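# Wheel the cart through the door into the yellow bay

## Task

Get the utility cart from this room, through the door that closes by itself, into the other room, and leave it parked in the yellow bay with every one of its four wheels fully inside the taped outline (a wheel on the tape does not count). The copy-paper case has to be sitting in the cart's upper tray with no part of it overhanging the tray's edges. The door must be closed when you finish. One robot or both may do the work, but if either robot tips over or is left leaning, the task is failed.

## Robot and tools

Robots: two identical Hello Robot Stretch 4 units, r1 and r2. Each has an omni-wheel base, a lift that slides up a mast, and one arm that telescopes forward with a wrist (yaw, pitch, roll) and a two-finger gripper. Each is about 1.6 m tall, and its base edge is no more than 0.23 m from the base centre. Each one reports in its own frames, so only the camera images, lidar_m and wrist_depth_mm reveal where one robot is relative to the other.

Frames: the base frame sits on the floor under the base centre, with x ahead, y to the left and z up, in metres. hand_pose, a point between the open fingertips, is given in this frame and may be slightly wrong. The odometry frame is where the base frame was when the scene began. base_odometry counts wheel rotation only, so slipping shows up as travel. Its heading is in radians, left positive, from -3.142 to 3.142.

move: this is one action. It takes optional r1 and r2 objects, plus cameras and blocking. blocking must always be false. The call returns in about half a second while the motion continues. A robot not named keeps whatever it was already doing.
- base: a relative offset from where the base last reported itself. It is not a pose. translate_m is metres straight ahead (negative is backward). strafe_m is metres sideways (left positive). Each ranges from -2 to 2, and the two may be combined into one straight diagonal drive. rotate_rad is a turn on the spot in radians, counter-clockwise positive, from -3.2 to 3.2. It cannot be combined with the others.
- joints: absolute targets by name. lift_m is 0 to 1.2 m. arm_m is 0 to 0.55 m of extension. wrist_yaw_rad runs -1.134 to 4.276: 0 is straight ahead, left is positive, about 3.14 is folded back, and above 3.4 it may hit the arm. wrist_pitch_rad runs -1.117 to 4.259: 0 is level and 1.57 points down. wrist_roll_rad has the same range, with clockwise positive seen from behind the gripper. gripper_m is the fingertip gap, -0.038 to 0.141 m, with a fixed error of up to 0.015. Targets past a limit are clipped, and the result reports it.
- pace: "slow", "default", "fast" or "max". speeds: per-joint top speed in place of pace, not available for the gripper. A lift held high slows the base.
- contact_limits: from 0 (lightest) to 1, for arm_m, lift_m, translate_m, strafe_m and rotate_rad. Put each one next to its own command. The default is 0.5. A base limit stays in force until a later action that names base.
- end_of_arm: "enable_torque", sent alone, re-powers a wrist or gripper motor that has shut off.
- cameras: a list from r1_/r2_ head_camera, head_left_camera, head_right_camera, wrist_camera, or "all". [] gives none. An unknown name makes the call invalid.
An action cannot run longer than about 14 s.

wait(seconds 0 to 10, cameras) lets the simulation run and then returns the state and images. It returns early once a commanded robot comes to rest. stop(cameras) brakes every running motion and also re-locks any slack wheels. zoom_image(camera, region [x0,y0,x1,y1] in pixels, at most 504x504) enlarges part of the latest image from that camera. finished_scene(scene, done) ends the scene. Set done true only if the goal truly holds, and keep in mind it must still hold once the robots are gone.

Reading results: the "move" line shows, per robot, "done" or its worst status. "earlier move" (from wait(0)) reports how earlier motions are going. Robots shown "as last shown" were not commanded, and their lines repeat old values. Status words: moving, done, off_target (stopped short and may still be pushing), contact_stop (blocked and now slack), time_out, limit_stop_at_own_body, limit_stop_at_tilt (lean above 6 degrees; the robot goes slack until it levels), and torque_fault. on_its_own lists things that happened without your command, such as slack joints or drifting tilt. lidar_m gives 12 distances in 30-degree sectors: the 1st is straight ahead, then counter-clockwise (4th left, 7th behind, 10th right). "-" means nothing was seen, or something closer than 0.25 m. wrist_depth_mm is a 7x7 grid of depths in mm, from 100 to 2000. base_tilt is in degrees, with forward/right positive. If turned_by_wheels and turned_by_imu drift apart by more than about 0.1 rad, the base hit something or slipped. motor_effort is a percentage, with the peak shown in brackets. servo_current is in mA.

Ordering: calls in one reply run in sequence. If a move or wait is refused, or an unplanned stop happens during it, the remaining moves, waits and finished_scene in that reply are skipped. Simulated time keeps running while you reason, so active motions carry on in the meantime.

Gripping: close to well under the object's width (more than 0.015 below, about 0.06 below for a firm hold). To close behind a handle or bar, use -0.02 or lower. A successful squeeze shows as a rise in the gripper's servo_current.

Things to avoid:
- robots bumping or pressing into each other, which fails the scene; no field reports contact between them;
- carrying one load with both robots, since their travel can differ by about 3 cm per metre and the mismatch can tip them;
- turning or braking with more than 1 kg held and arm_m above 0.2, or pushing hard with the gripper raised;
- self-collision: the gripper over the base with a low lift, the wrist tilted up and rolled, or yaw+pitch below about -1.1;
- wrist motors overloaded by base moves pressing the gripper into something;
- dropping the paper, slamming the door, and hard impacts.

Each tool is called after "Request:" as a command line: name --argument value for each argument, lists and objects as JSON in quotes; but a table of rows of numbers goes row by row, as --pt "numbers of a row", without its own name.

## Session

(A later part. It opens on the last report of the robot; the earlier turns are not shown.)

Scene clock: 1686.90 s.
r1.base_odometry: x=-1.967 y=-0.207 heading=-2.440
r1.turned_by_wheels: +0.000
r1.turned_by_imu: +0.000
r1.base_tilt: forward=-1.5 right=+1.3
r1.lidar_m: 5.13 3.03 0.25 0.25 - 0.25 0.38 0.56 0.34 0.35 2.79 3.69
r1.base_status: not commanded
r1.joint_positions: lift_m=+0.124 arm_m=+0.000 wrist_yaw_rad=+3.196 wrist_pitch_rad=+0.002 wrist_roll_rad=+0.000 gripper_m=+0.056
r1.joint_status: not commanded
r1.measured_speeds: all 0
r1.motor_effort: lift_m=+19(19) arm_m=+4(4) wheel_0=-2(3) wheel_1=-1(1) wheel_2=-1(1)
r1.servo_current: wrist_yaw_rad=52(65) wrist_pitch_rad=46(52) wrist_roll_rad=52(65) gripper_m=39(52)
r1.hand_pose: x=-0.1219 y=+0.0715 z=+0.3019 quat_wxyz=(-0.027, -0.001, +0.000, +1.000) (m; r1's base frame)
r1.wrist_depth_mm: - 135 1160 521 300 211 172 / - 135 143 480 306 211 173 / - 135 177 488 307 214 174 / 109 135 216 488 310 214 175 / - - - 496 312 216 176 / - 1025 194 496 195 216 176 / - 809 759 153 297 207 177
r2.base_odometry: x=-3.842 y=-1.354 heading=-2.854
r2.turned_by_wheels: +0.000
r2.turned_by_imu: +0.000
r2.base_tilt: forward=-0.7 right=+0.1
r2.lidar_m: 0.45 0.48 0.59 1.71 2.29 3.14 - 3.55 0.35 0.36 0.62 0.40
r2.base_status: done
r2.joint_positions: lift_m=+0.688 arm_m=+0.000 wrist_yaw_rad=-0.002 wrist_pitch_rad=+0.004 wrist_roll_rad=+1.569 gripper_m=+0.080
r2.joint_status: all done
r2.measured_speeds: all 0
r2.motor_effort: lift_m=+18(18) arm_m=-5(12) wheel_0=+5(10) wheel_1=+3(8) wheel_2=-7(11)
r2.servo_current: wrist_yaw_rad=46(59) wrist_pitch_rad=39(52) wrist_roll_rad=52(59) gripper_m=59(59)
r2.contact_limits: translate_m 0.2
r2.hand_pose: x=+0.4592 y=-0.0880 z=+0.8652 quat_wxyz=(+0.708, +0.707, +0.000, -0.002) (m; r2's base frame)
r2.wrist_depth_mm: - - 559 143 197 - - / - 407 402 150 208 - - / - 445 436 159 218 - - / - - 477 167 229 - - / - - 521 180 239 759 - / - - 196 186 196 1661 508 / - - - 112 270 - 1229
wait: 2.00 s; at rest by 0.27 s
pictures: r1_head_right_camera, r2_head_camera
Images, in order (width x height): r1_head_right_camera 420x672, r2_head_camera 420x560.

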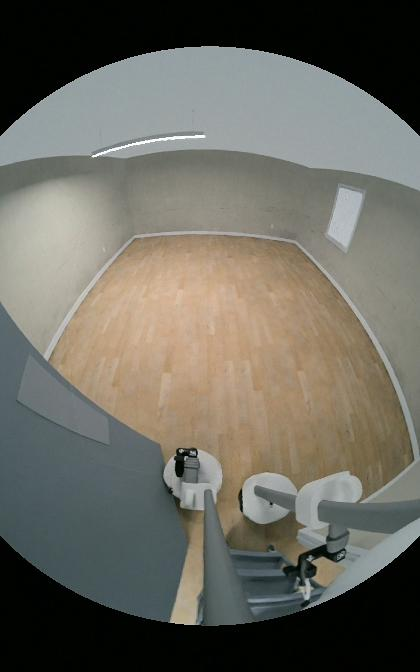

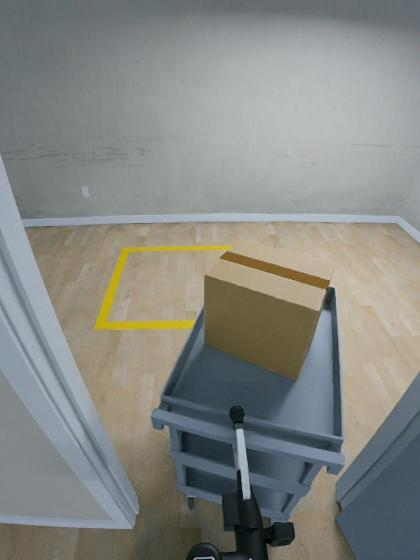

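Request:
move --blocking false --r2 '{"joints":{"gripper_m":-0.038}}' --cameras '[]'

Request:
wait --seconds 3 --cameras '[]'

Request:
move --blocking false --r2 '{"joints":{"arm_m":0.22},"pace":"slow","contact_limits":{"arm_m":0.5}}' --cameras '[]'

Request:
wait --seconds 5 --cameras '[]'

Request:
move --blocking false --r2 '{"joints":{"gripper_m":0.08}}' --cameras '[]'

Request:
wait --seconds 2 --cameras '[]'

Request:
move --blocking false --r2 '{"base":{"translate_m":0.22},"pace":"slow","joints":{"arm_m":0.0},"contact_limits":{"translate_m":0.2}}' --cameras '[]'

Request:
wait --seconds 5 --cameras '[]'

Request:
wait --seconds 1 --cameras '["r2_head_camera","r1_head_right_camera"]'

Request:
zoom_image --camera "r1_head_right_camera" --region '[140, 300, 420, 600]'

Scene clock: 1699.53 s.
move: r2 moving
r1: as last shown
r1.base_tilt: forward=-1.6 right=+1.3
r1.lidar_m: 5.13 3.02 0.25 0.25 - 0.25 0.38 0.53 0.34 0.36 2.77 3.71
r1.motor_effort: lift_m=+19(19) arm_m=+4(4) wheel_0=-2(2) wheel_1=-1(1) wheel_2=-1(1)
r1.servo_current: wrist_yaw_rad=46(52) wrist_pitch_rad=46(46) wrist_roll_rad=46(72) gripper_m=39(46)
r1.wrist_depth_mm: - 135 1138 521 300 211 172 / - 135 143 484 304 211 173 / - 135 177 488 307 213 174 / 109 135 216 488 310 215 175 / - - - 496 312 216 176 / - 1025 194 500 195 216 177 / - 809 759 154 297 208 176
r2.base_odometry: x=-3.842 y=-1.354 heading=-2.854
r2.turned_by_wheels: +0.000
r2.turned_by_imu: +0.000
r2.base_tilt: forward=-0.7 right=+0.1
r2.lidar_m: 0.40 0.47 0.61 1.72 2.29 3.12 - 3.55 0.36 0.36 0.59 0.37
r2.base_status: not commanded
r2.joint_positions: lift_m=+0.688 arm_m=+0.000 wrist_yaw_rad=-0.002 wrist_pitch_rad=+0.004 wrist_roll_rad=+1.569 gripper_m=+0.062
r2.joint_status: gripper_m moving
r2.measured_speeds: all 0
r2.motor_effort: lift_m=+18(18) arm_m=-5(5) wheel_0=+6(6) wheel_1=+4(4) wheel_2=-7(7)
r2.servo_current: wrist_yaw_rad=52(52) wrist_pitch_rad=39(52) wrist_roll_rad=52(52) gripper_m=130(130)
r2.contact_limits: translate_m 0.2
r2.hand_pose: x=+0.4592 y=-0.0880 z=+0.8652 quat_wxyz=(+0.708, +0.707, +0.000, -0.002) (m; r2's base frame)
r2.wrist_depth_mm: - - 554 143 197 - - / - 407 404 151 208 - - / - 445 439 159 218 - - / - - 480 167 230 - - / - - 521 179 242 768 - / - - 196 183 193 1708 508 / - - - 112 270 - 1229
pictures: none
No camera images: "cameras" was empty.

Scene clock: 1700.87 s.
earlier move: r2 done
r1.base_odometry: x=-1.967 y=-0.207 heading=-2.440
r1.turned_by_wheels: +0.000
r1.turned_by_imu: +0.000
r1.base_tilt: forward=-1.6 right=+1.3
r1.lidar_m: 5.11 3.03 0.25 0.25 - 0.25 0.38 0.53 0.33 0.34 2.79 3.70
r1.base_status: not commanded
r1.joint_positions: lift_m=+0.124 arm_m=+0.000 wrist_yaw_rad=+3.196 wrist_pitch_rad=+0.002 wrist_roll_rad=+0.000 gripper_m=+0.056
r1.joint_status: not commanded
r1.measured_speeds: all 0
r1.motor_effort: lift_m=+19(20) arm_m=+4(4) wheel_0=-2(2) wheel_1=-1(1) wheel_2=-1(1)
r1.servo_current: wrist_yaw_rad=39(72) wrist_pitch_rad=46(46) wrist_roll_rad=39(72) gripper_m=52(52)
r1.hand_pose: x=-0.1219 y=+0.0715 z=+0.3019 quat_wxyz=(-0.027, -0.001, +0.000, +1.000) (m; r1's base frame)
r1.wrist_depth_mm: - 135 1138 521 300 211 172 / - 135 143 480 304 211 173 / - 134 177 488 307 214 174 / 109 136 216 492 310 214 175 / - - - 496 312 216 176 / - 1008 194 500 195 216 176 / - 820 768 154 296 207 176
r2.base_odometry: x=-3.842 y=-1.354 heading=-2.854
r2.turned_by_wheels: +0.000
r2.turned_by_imu: +0.000
r2.base_tilt: forward=-0.7 right=+0.0
r2.lidar_m: 0.40 0.49 0.61 1.72 2.29 3.15 - 3.61 0.36 0.37 0.62 0.39
r2.base_status: not commanded
r2.joint_positions: lift_m=+0.688 arm_m=+0.000 wrist_yaw_rad=-0.001 wrist_pitch_rad=+0.004 wrist_roll_rad=+1.569 gripper_m=-0.036
r2.joint_status: all done
r2.measured_speeds: all 0
r2.motor_effort: lift_m=+18(18) arm_m=-5(5) wheel_0=+3(6) wheel_1=+3(4) wheel_2=-4(7)
r2.servo_current: wrist_yaw_rad=46(59) wrist_pitch_rad=39(52) wrist_roll_rad=46(59) gripper_m=137(332)
r2.contact_limits: translate_m 0.2
r2.hand_pose: x=+0.4592 y=-0.0878 z=+0.8652 quat_wxyz=(+0.708, +0.707, +0.001, -0.002) (m; r2's base frame)
r2.wrist_depth_mm: - - 496 128 187 - - / - 387 389 138 195 - - / - 430 427 145 206 - - / - 480 466 151 216 - - / - - 517 161 229 732 - / - - 183 170 178 1576 504 / - - - 112 - 1661 1138
wait: 1.33 of 3 s (r2 has come to rest)
pictures: none
No camera images: "cameras" was empty.

Scene clock: 1701.37 s.
move: r2 moving
r1: as last shown
r1.lidar_m: 5.13 3.02 0.25 0.25 - 0.25 0.40 0.56 0.33 0.34 2.79 3.68
r1.motor_effort: lift_m=+19(19) arm_m=+4(4) wheel_0=-2(2) wheel_1=-1(1) wheel_2=-1(1)
r1.servo_current: wrist_yaw_rad=39(65) wrist_pitch_rad=39(46) wrist_roll_rad=39(59) gripper_m=46(46)
r1.wrist_depth_mm: - 135 1138 525 301 211 172 / - 135 142 484 304 211 173 / - 135 177 488 307 214 174 / 109 135 216 492 310 215 175 / - - - 492 312 216 176 / - 1025 194 504 195 216 177 / - 809 759 154 296 207 176
r2.base_odometry: x=-3.842 y=-1.354 heading=-2.854
r2.turned_by_wheels: +0.000
r2.turned_by_imu: +0.000
r2.base_tilt: forward=-0.7 right=+0.0
r2.lidar_m: 0.41 0.50 0.61 1.72 2.24 3.14 - 3.58 0.36 0.31 0.60 0.39
r2.base_status: not commanded
r2.joint_positions: lift_m=+0.688 arm_m=+0.012 wrist_yaw_rad=-0.001 wrist_pitch_rad=+0.004 wrist_roll_rad=+1.569 gripper_m=-0.037
r2.joint_status: arm_m moving
r2.measured_speeds: translate_m=+0.000 strafe_m=+0.000 rotate_rad=+0.000 lift_m=+0.000 arm_m=+0.050 wrist_yaw_rad=+0.000 wrist_pitch_rad=+0.000 wrist_roll_rad=+0.000
r2.motor_effort: lift_m=+18(18) arm_m=+12(16) wheel_0=+3(4) wheel_1=+2(3) wheel_2=-3(4)
r2.servo_current: wrist_yaw_rad=52(59) wrist_pitch_rad=46(46) wrist_roll_rad=46(52) gripper_m=104(137)
r2.contact_limits: arm_m 0.5; translate_m 0.2
r2.hand_pose: x=+0.4714 y=-0.0878 z=+0.8652 quat_wxyz=(+0.708, +0.707, +0.001, -0.002) (m; r2's base frame)
r2.wrist_depth_mm: - 517 496 124 180 - - / - 379 382 129 189 - - / - 421 418 138 199 - - / - 473 455 144 208 - - / - - 500 153 220 715 - / - - 183 162 179 1618 504 / - - - 112 247 1983 1205
pictures: none
No camera images: "cameras" was empty.

Scene clock: 1704.37 s.
earlier move: r2 done
r1.base_odometry: x=-1.967 y=-0.207 heading=-2.440
r1.turned_by_wheels: +0.000
r1.turned_by_imu: +0.000
r1.base_tilt: forward=-1.6 right=+1.3
r1.lidar_m: 5.13 3.04 0.25 0.25 - 0.25 0.37 0.73 0.34 0.34 2.81 3.66
r1.base_status: not commanded
r1.joint_positions: lift_m=+0.124 arm_m=+0.000 wrist_yaw_rad=+3.196 wrist_pitch_rad=+0.002 wrist_roll_rad=+0.000 gripper_m=+0.056
r1.joint_status: not commanded
r1.measured_speeds: all 0
r1.motor_effort: lift_m=+19(19) arm_m=+4(4) wheel_0=-2(2) wheel_1=-1(1) wheel_2=-1(1)
r1.servo_current: wrist_yaw_rad=46(65) wrist_pitch_rad=46(52) wrist_roll_rad=33(65) gripper_m=39(52)
r1.hand_pose: x=-0.1219 y=+0.0715 z=+0.3019 quat_wxyz=(-0.027, -0.001, +0.000, +1.000) (m; r1's base frame)
r1.wrist_depth_mm: - 135 1281 525 301 211 172 / - 135 143 477 304 212 173 / - 135 177 484 307 214 174 / 109 136 216 492 310 214 176 / 137 - - 496 312 216 177 / 1078 1229 198 500 195 216 176 / - 809 759 154 297 208 176
r2.base_odometry: x=-3.842 y=-1.354 heading=-2.854
r2.turned_by_wheels: +0.000
r2.turned_by_imu: +0.000
r2.base_tilt: forward=-0.7 right=+0.1
r2.lidar_m: 0.62 0.50 0.60 1.72 2.29 3.17 - 3.58 0.35 0.35 0.62 0.57
r2.base_status: not commanded
r2.joint_positions: lift_m=+0.688 arm_m=+0.220 wrist_yaw_rad=-0.001 wrist_pitch_rad=+0.004 wrist_roll_rad=+1.569 gripper_m=-0.037
r2.joint_status: all done
r2.measured_speeds: all 0
r2.motor_effort: lift_m=+18(18) arm_m=+9(16) wheel_0=+3(4) wheel_1=+3(3) wheel_2=-4(4)
r2.servo_current: wrist_yaw_rad=46(59) wrist_pitch_rad=39(52) wrist_roll_rad=52(65) gripper_m=98(137)
r2.contact_limits: arm_m 0.5; translate_m 0.2
r2.hand_pose: x=+0.6789 y=-0.0878 z=+0.8652 quat_wxyz=(+0.708, +0.707, +0.001, -0.002) (m; r2's base frame)
r2.wrist_depth_mm: - 370 364 118 175 - - / - 382 384 - 182 - - / - 418 424 132 196 - - / - 484 466 142 208 - - / - - 521 151 223 691 - / - - 185 163 179 1661 480 / - - - 112 255 1921 1118
wait: 3.00 of 5 s (r2 has come to rest)
pictures: none
No camera images: "cameras" was empty.

Scene clock: 1704.87 s.
move: r2 moving
r1: as last shown
r1.base_tilt: forward=-1.6 right=+1.2
r1.lidar_m: 5.13 3.05 0.25 0.25 - 0.25 0.38 0.74 0.32 0.34 2.81 3.71
r1.servo_current: wrist_yaw_rad=46(52) wrist_pitch_rad=39(46) wrist_roll_rad=46(72) gripper_m=46(46)
r1.wrist_depth_mm: - 135 1308 521 300 211 172 / - 135 143 480 304 212 173 / - 134 177 488 307 214 174 / 109 135 216 496 310 215 175 / 137 - - 500 312 216 177 / - 1229 198 500 195 216 176 / - 809 759 154 297 207 176
r2.base_odometry: x=-3.842 y=-1.354 heading=-2.854
r2.turned_by_wheels: +0.000
r2.turned_by_imu: +0.000
r2.base_tilt: forward=-0.6 right=+0.1
r2.lidar_m: 0.63 0.50 0.57 1.72 2.26 3.12 - 3.56 0.34 0.35 0.61 0.56
r2.base_status: not commanded
r2.joint_positions: lift_m=+0.688 arm_m=+0.220 wrist_yaw_rad=-0.002 wrist_pitch_rad=+0.004 wrist_roll_rad=+1.569 gripper_m=-0.012
r2.joint_status: gripper_m moving
r2.measured_speeds: all 0
r2.motor_effort: lift_m=+18(18) arm_m=+9(9) wheel_0=+3(4) wheel_1=+2(3) wheel_2=-3(4)
r2.servo_current: wrist_yaw_rad=52(52) wrist_pitch_rad=33(46) wrist_roll_rad=39(59) gripper_m=72(85)
r2.contact_limits: arm_m 0.5; translate_m 0.2
r2.hand_pose: x=+0.6789 y=-0.0879 z=+0.8652 quat_wxyz=(+0.708, +0.707, +0.001, -0.002) (m; r2's base frame)
r2.wrist_depth_mm: - 377 368 120 177 - - / - 387 384 - 187 - - / - 430 427 138 199 - - / - 492 469 145 212 - - / - - 525 156 228 1618 - / - - 186 169 182 1618 484 / - - - 112 - 1537 1138
pictures: none
No camera images: "cameras" was empty.

Scene clock: 1706.20 s.
earlier move: r2 done
r1.base_odometry: x=-1.967 y=-0.207 heading=-2.440
r1.turned_by_wheels: +0.000
r1.turned_by_imu: +0.000
r1.base_tilt: forward=-1.6 right=+1.3
r1.lidar_m: 5.13 2.99 0.25 0.26 - 0.25 0.39 0.71 0.35 0.36 2.81 3.67
r1.base_status: not commanded
r1.joint_positions: lift_m=+0.124 arm_m=+0.000 wrist_yaw_rad=+3.196 wrist_pitch_rad=+0.002 wrist_roll_rad=+0.000 gripper_m=+0.056
r1.joint_status: not commanded
r1.measured_speeds: all 0
r1.motor_effort: lift_m=+19(19) arm_m=+4(4) wheel_0=-2(3) wheel_1=-1(1) wheel_2=-1(1)
r1.servo_current: wrist_yaw_rad=46(85) wrist_pitch_rad=46(46) wrist_roll_rad=46(72) gripper_m=39(52)
r1.hand_pose: x=-0.1219 y=+0.0715 z=+0.3019 quat_wxyz=(-0.027, -0.001, +0.000, +1.000) (m; r1's base frame)
r1.wrist_depth_mm: - 135 1308 521 300 211 172 / - 135 143 477 306 212 173 / - 135 177 488 307 214 174 / 109 135 216 496 310 214 176 / 137 - - 496 312 216 176 / - 1229 195 504 195 217 176 / - 820 759 154 297 207 176
r2.base_odometry: x=-3.842 y=-1.354 heading=-2.854
r2.turned_by_wheels: +0.000
r2.turned_by_imu: +0.000
r2.base_tilt: forward=-0.7 right=+0.1
r2.lidar_m: 0.65 0.48 0.61 1.70 2.26 3.13 - 3.59 0.36 0.35 0.61 0.57
r2.base_status: not commanded
r2.joint_positions: lift_m=+0.688 arm_m=+0.220 wrist_yaw_rad=-0.002 wrist_pitch_rad=+0.003 wrist_roll_rad=+1.569 gripper_m=+0.080
r2.joint_status: all done
r2.measured_speeds: all 0
r2.motor_effort: lift_m=+18(18) arm_m=+8(9) wheel_0=+3(4) wheel_1=+3(3) wheel_2=-3(4)
r2.servo_current: wrist_yaw_rad=52(65) wrist_pitch_rad=33(46) wrist_roll_rad=46(59) gripper_m=52(124)
r2.contact_limits: arm_m 0.5; translate_m 0.2
r2.hand_pose: x=+0.6789 y=-0.0879 z=+0.8652 quat_wxyz=(+0.708, +0.707, +0.001, -0.002) (m; r2's base frame)
r2.wrist_depth_mm: - 373 377 133 188 - - / - 407 399 141 198 - - / - 452 439 148 211 - - / - - 496 161 226 768 - / - - 539 173 239 1863 549 / - - 196 184 195 1618 492 / - - - 112 276 1921 1255
wait: 1.33 of 2 s (r2 has come to rest)
pictures: none
No camera images: "cameras" was empty.

Scene clock: 1706.70 s.
move: r2 moving
r1: as last shown
r1.base_tilt: forward=-1.6 right=+1.2
r1.lidar_m: 5.12 3.03 0.25 0.25 - 0.25 0.37 0.72 0.34 0.36 2.80 3.68
r1.motor_effort: lift_m=+19(19) arm_m=+4(4) wheel_0=-2(2) wheel_1=-1(1) wheel_2=-1(1)
r1.servo_current: wrist_yaw_rad=72(72) wrist_pitch_rad=46(46) wrist_roll_rad=39(59) gripper_m=39(46)
r1.wrist_depth_mm: - 135 1308 521 301 211 172 / - 135 143 480 304 212 174 / - 135 177 488 306 214 174 / 109 136 216 492 310 214 175 / 137 - - 496 312 216 176 / - 1229 194 500 195 216 177 / - 809 759 154 297 207 176
r2.base_odometry: x=-3.854 y=-1.358 heading=-2.854
r2.turned_by_wheels: +0.000
r2.turned_by_imu: +0.000
r2.base_tilt: forward=-0.7 right=+0.1
r2.lidar_m: 0.63 0.49 0.56 1.65 2.26 3.17 - 3.56 0.32 0.37 0.61 0.56
r2.base_status: translate_m moving
r2.joint_positions: lift_m=+0.688 arm_m=+0.207 wrist_yaw_rad=-0.002 wrist_pitch_rad=+0.003 wrist_roll_rad=+1.569 gripper_m=+0.080
r2.joint_status: arm_m moving
r2.measured_speeds: translate_m=+0.048 strafe_m=+0.000 rotate_rad=-0.002 lift_m=+0.000 arm_m=-0.049 wrist_yaw_rad=+0.000 wrist_pitch_rad=+0.000 wrist_roll_rad=+0.000
r2.motor_effort: lift_m=+18(18) arm_m=-7(9) wheel_0=+7(11) wheel_1=+6(7) wheel_2=-10(10)
r2.servo_current: wrist_yaw_rad=52(59) wrist_pitch_rad=39(46) wrist_roll_rad=46(52) gripper_m=52(59)
r2.contact_limits: translate_m 0.2
r2.hand_pose: x=+0.6666 y=-0.0879 z=+0.8652 quat_wxyz=(+0.708, +0.707, +0.001, -0.002) (m; r2's base frame)
r2.wrist_depth_mm: - 377 377 133 189 - - / - 404 402 141 198 - - / - 452 436 148 211 - - / - - 492 161 225 759 - / - - 544 173 237 1756 549 / - - 196 183 195 1708 488 / - - - 112 274 1983 1229
pictures: none
No camera images: "cameras" was empty.

Scene clock: 1709.70 s.
earlier move: r2 done
r1.base_odometry: x=-1.967 y=-0.207 heading=-2.440
r1.turned_by_wheels: +0.000
r1.turned_by_imu: +0.000
r1.base_tilt: forward=-1.6 right=+1.2
r1.lidar_m: 5.13 3.04 0.25 0.25 - 0.25 0.40 0.49 0.44 2.13 2.77 3.68
r1.base_status: not commanded
r1.joint_positions: lift_m=+0.124 arm_m=+0.000 wrist_yaw_rad=+3.196 wrist_pitch_rad=+0.002 wrist_roll_rad=+0.000 gripper_m=+0.056
r1.joint_status: not commanded
r1.measured_speeds: all 0
r1.motor_effort: lift_m=+19(20) arm_m=+4(4) wheel_0=-2(3) wheel_1=-1(1) wheel_2=-1(1)
r1.servo_current: wrist_yaw_rad=52(72) wrist_pitch_rad=52(52) wrist_roll_rad=46(65) gripper_m=39(46)
r1.hand_pose: x=-0.1219 y=+0.0715 z=+0.3019 quat_wxyz=(-0.027, -0.001, +0.000, +1.000) (m; r1's base frame)
r1.wrist_depth_mm: - 135 1308 521 301 211 172 / - 135 143 477 304 212 173 / - 134 177 484 306 214 174 / 109 135 216 492 309 215 176 / 137 - - 492 312 216 176 / - 1255 194 500 195 216 177 / 798 809 759 154 297 207 176
r2.base_odometry: x=-4.052 y=-1.417 heading=-2.854
r2.turned_by_wheels: +0.000
r2.turned_by_imu: +0.001
r2.base_tilt: forward=-0.7 right=+0.0
r2.lidar_m: 0.42 0.37 0.33 0.84 2.29 3.13 - 0.51 0.44 0.57 0.57 0.38
r2.base_status: done
r2.joint_positions: lift_m=+0.688 arm_m=+0.000 wrist_yaw_rad=-0.002 wrist_pitch_rad=+0.003 wrist_roll_rad=+1.569 gripper_m=+0.080
r2.joint_status: all done
r2.measured_speeds: all 0
r2.motor_effort: lift_m=+18(18) arm_m=-7(11) wheel_0=+4(13) wheel_1=+5(8) wheel_2=-6(12)
r2.servo_current: wrist_yaw_rad=46(59) wrist_pitch_rad=39(52) wrist_roll_rad=52(59) gripper_m=59(59)
r2.contact_limits: translate_m 0.2
r2.hand_pose: x=+0.4594 y=-0.0879 z=+0.8652 quat_wxyz=(+0.708, +0.707, +0.001, -0.002) (m; r2's base frame)
r2.wrist_depth_mm: - 377 382 132 187 - - / - 407 402 142 200 - - / - 455 439 151 211 - - / - - 492 164 227 - - / - - 549 177 239 1863 549 / - - 196 185 195 1618 496 / - - - 112 - 1921 1205
wait: 3.00 of 5 s (r2 has come to rest)
pictures: none
No camera images: "cameras" was empty.

Scene clock: 1710.70 s.
r1.base_odometry: x=-1.967 y=-0.207 heading=-2.440
r1.turned_by_wheels: +0.000
r1.turned_by_imu: +0.000
r1.base_tilt: forward=-1.5 right=+1.3
r1.lidar_m: 5.12 3.02 0.25 0.26 - 0.25 0.37 0.52 0.47 2.14 2.81 3.70
r1.base_status: not commanded
r1.joint_positions: lift_m=+0.124 arm_m=+0.000 wrist_yaw_rad=+3.196 wrist_pitch_rad=+0.002 wrist_roll_rad=+0.000 gripper_m=+0.056
r1.joint_status: not commanded
r1.measured_speeds: all 0
r1.motor_effort: lift_m=+19(20) arm_m=+4(4) wheel_0=-1(3) wheel_1=-1(1) wheel_2=-1(1)
r1.servo_current: wrist_yaw_rad=39(72) wrist_pitch_rad=39(52) wrist_roll_rad=26(65) gripper_m=39(46)
r1.hand_pose: x=-0.1219 y=+0.0715 z=+0.3019 quat_wxyz=(-0.027, -0.001, +0.000, +1.000) (m; r1's base frame)
r1.wrist_depth_mm: - 135 1308 521 301 211 172 / - 135 142 477 303 211 173 / - 134 177 488 307 214 174 / 109 136 216 496 310 214 175 / 137 - - 492 310 216 176 / - 1229 194 504 194 216 176 / 820 820 759 154 297 207 176
r2.base_odometry: x=-4.052 y=-1.417 heading=-2.854
r2.turned_by_wheels: +0.000
r2.turned_by_imu: +0.000
r2.base_tilt: forward=-0.7 right=+0.1
r2.lidar_m: 0.42 0.37 0.32 0.81 2.30 3.16 - 0.49 0.44 0.56 0.57 0.38
r2.base_status: done
r2.joint_positions: lift_m=+0.688 arm_m=+0.000 wrist_yaw_rad=-0.002 wrist_pitch_rad=+0.003 wrist_roll_rad=+1.569 gripper_m=+0.080
r2.joint_status: all done
r2.measured_speeds: all 0
r2.motor_effort: lift_m=+18(18) arm_m=-8(11) wheel_0=+4(13) wheel_1=+4(8) wheel_2=-6(12)
r2.servo_current: wrist_yaw_rad=39(59) wrist_pitch_rad=39(52) wrist_roll_rad=52(59) gripper_m=46(59)
r2.contact_limits: translate_m 0.2
r2.hand_pose: x=+0.4594 y=-0.0879 z=+0.8652 quat_wxyz=(+0.708, +0.707, +0.001, -0.002) (m; r2's base frame)
r2.wrist_depth_mm: - 377 379 132 187 - - / - 407 399 142 198 - - / - 459 445 151 212 - - / - - 496 163 227 - - / - - 539 176 239 1756 549 / - - 196 186 196 1756 496 / - - - 112 - 1863 1255
wait: 1.00 s; at rest by 0.27 s
pictures: r1_head_right_camera, r2_head_camera
Images, in order (width x height): r1_head_right_camera 420x672, r2_head_camera 420x560.

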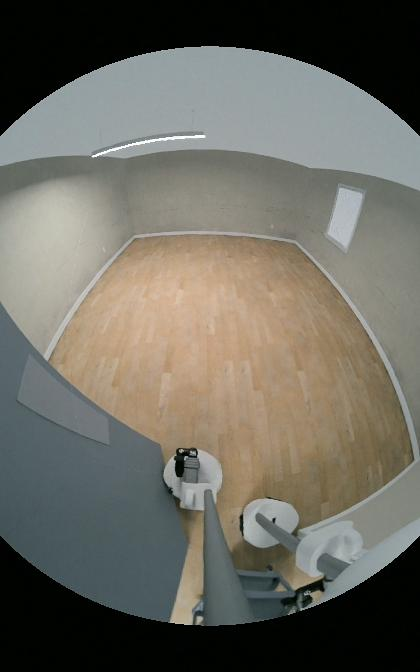

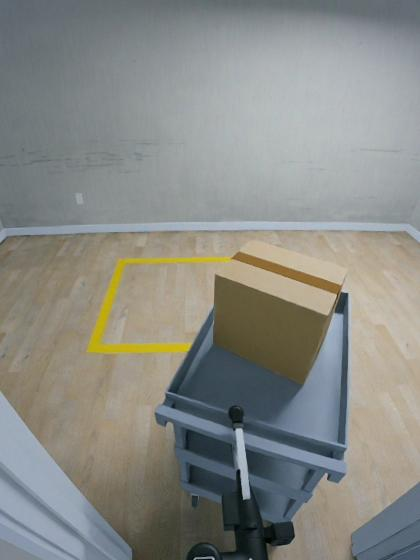

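Scaled by 1.680 from the camera's 420x672 image, which has a finer 600x960 frame.

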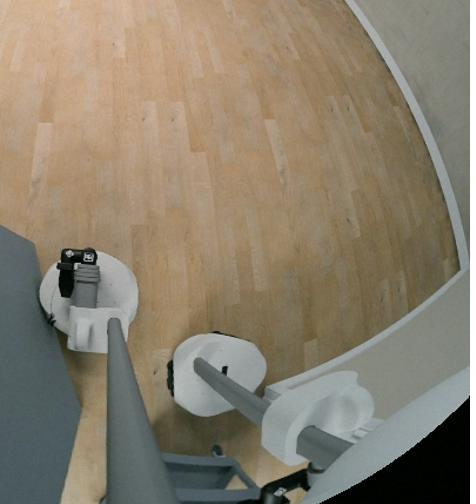

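Request:
move --blocking false --r2 '{"base":{"translate_m":-0.055,"strafe_m":-0.16},"pace":"slow","contact_limits":{"translate_m":0.2}}' --cameras '[]'

Request:
wait --seconds 5 --cameras '["r2_head_camera"]'

Scene clock: 1719.60 s.
move: r2 moving
r1: as last shown
r1.base_tilt: forward=-1.6 right=+1.3
r1.lidar_m: 5.13 3.02 0.25 0.25 - 0.25 0.36 0.48 0.44 2.18 2.80 3.67
r1.motor_effort: lift_m=+19(19) arm_m=+4(4) wheel_0=-2(2) wheel_1=-1(1) wheel_2=-1(1)
r1.servo_current: wrist_yaw_rad=59(65) wrist_pitch_rad=46(46) wrist_roll_rad=59(65) gripper_m=46(46)
r1.wrist_depth_mm: - 135 1308 521 300 211 172 / - 135 143 480 304 212 173 / - 135 177 488 306 215 174 / 109 135 216 496 310 214 175 / 137 - - 492 312 216 176 / - 1255 194 504 195 216 177 / 820 820 759 154 297 207 176
r2.base_odometry: x=-4.052 y=-1.404 heading=-2.853
r2.turned_by_wheels: +0.001
r2.turned_by_imu: +0.001
r2.base_tilt: forward=-0.7 right=+0.0
r2.lidar_m: 0.43 0.37 0.33 0.89 2.29 3.17 - 0.47 0.43 0.57 0.55 0.39
r2.base_status: translate_m moving; strafe_m moving
r2.joint_positions: lift_m=+0.688 arm_m=+0.000 wrist_yaw_rad=-0.002 wrist_pitch_rad=+0.003 wrist_roll_rad=+1.569 gripper_m=+0.080
r2.joint_status: not commanded
r2.measured_speeds: translate_m=-0.016 strafe_m=-0.047 rotate_rad=+0.002 lift_m=+0.000 arm_m=+0.000 wrist_yaw_rad=+0.000 wrist_pitch_rad=+0.000 wrist_roll_rad=+0.000
r2.motor_effort: lift_m=+18(18) arm_m=-7(8) wheel_0=+9(11) wheel_1=-7(9) wheel_2=+8(8)
r2.servo_current: wrist_yaw_rad=46(52) wrist_pitch_rad=39(52) wrist_roll_rad=39(52) gripper_m=52(59)
r2.contact_limits: translate_m 0.2
r2.hand_pose: x=+0.4594 y=-0.0879 z=+0.8652 quat_wxyz=(+0.708, +0.707, +0.001, -0.002) (m; r2's base frame)
r2.wrist_depth_mm: - 413 402 133 189 - - / - 404 399 141 198 - - / - 445 439 149 211 - - / - - 488 161 225 - - / - - 535 175 238 1863 - / - - 196 183 196 1708 492 / - - - 112 - - 1229
pictures: none
No camera images: "cameras" was empty.

Scene clock: 1722.07 s.
earlier move: r2 done
r1.base_odometry: x=-1.967 y=-0.207 heading=-2.440
r1.turned_by_wheels: +0.000
r1.turned_by_imu: +0.000
r1.base_tilt: forward=-1.6 right=+1.3
r1.lidar_m: 5.12 3.10 0.25 0.25 - 0.25 0.37 0.30 0.30 2.14 2.81 3.69
r1.base_status: not commanded
r1.joint_positions: lift_m=+0.124 arm_m=+0.000 wrist_yaw_rad=+3.196 wrist_pitch_rad=+0.002 wrist_roll_rad=+0.000 gripper_m=+0.056
r1.joint_status: not commanded
r1.measured_speeds: all 0
r1.motor_effort: lift_m=+19(19) arm_m=+4(4) wheel_0=-2(2) wheel_1=-1(1) wheel_2=-1(1)
r1.servo_current: wrist_yaw_rad=33(72) wrist_pitch_rad=39(52) wrist_roll_rad=52(78) gripper_m=39(52)
r1.hand_pose: x=-0.1219 y=+0.0715 z=+0.3019 quat_wxyz=(-0.027, -0.001, +0.000, +1.000) (m; r1's base frame)
r1.wrist_depth_mm: - 135 1336 521 300 211 172 / - 135 143 480 304 212 173 / - 135 177 488 307 213 174 / 109 135 216 492 312 215 175 / 137 - - 496 312 216 176 / 496 1025 198 500 194 216 176 / 424 508 759 154 296 208 176
r2.base_odometry: x=-4.045 y=-1.248 heading=-2.853
r2.turned_by_wheels: +0.000
r2.turned_by_imu: +0.001
r2.base_tilt: forward=-0.7 right=+0.0
r2.lidar_m: 0.40 0.52 0.49 1.06 2.45 3.39 - 0.32 0.28 0.43 0.43 0.41
r2.base_status: done
r2.joint_positions: lift_m=+0.688 arm_m=+0.000 wrist_yaw_rad=+0.002 wrist_pitch_rad=+0.003 wrist_roll_rad=+1.569 gripper_m=+0.080
r2.joint_status: not commanded
r2.measured_speeds: all 0
r2.motor_effort: lift_m=+18(18) arm_m=-6(8) wheel_0=+8(14) wheel_1=-3(9) wheel_2=+6(8)
r2.servo_current: wrist_yaw_rad=46(59) wrist_pitch_rad=46(52) wrist_roll_rad=52(59) gripper_m=52(65)
r2.contact_limits: translate_m 0.2
r2.hand_pose: x=+0.4596 y=-0.0869 z=+0.8652 quat_wxyz=(+0.708, +0.707, +0.002, -0.001) (m; r2's base frame)
r2.wrist_depth_mm: - - - - - 1756 1229 / - - - - 399 - - / - - 508 186 163 218 219 / - 469 442 158 158 - - / - - 488 170 236 - - / - - 196 181 196 699 - / - - - 112 - 1921 -
wait: 2.47 of 5 s (r2 has come to rest)
pictures: r2_head_camera
Images, in order (width x height): r2_head_camera 420x560.

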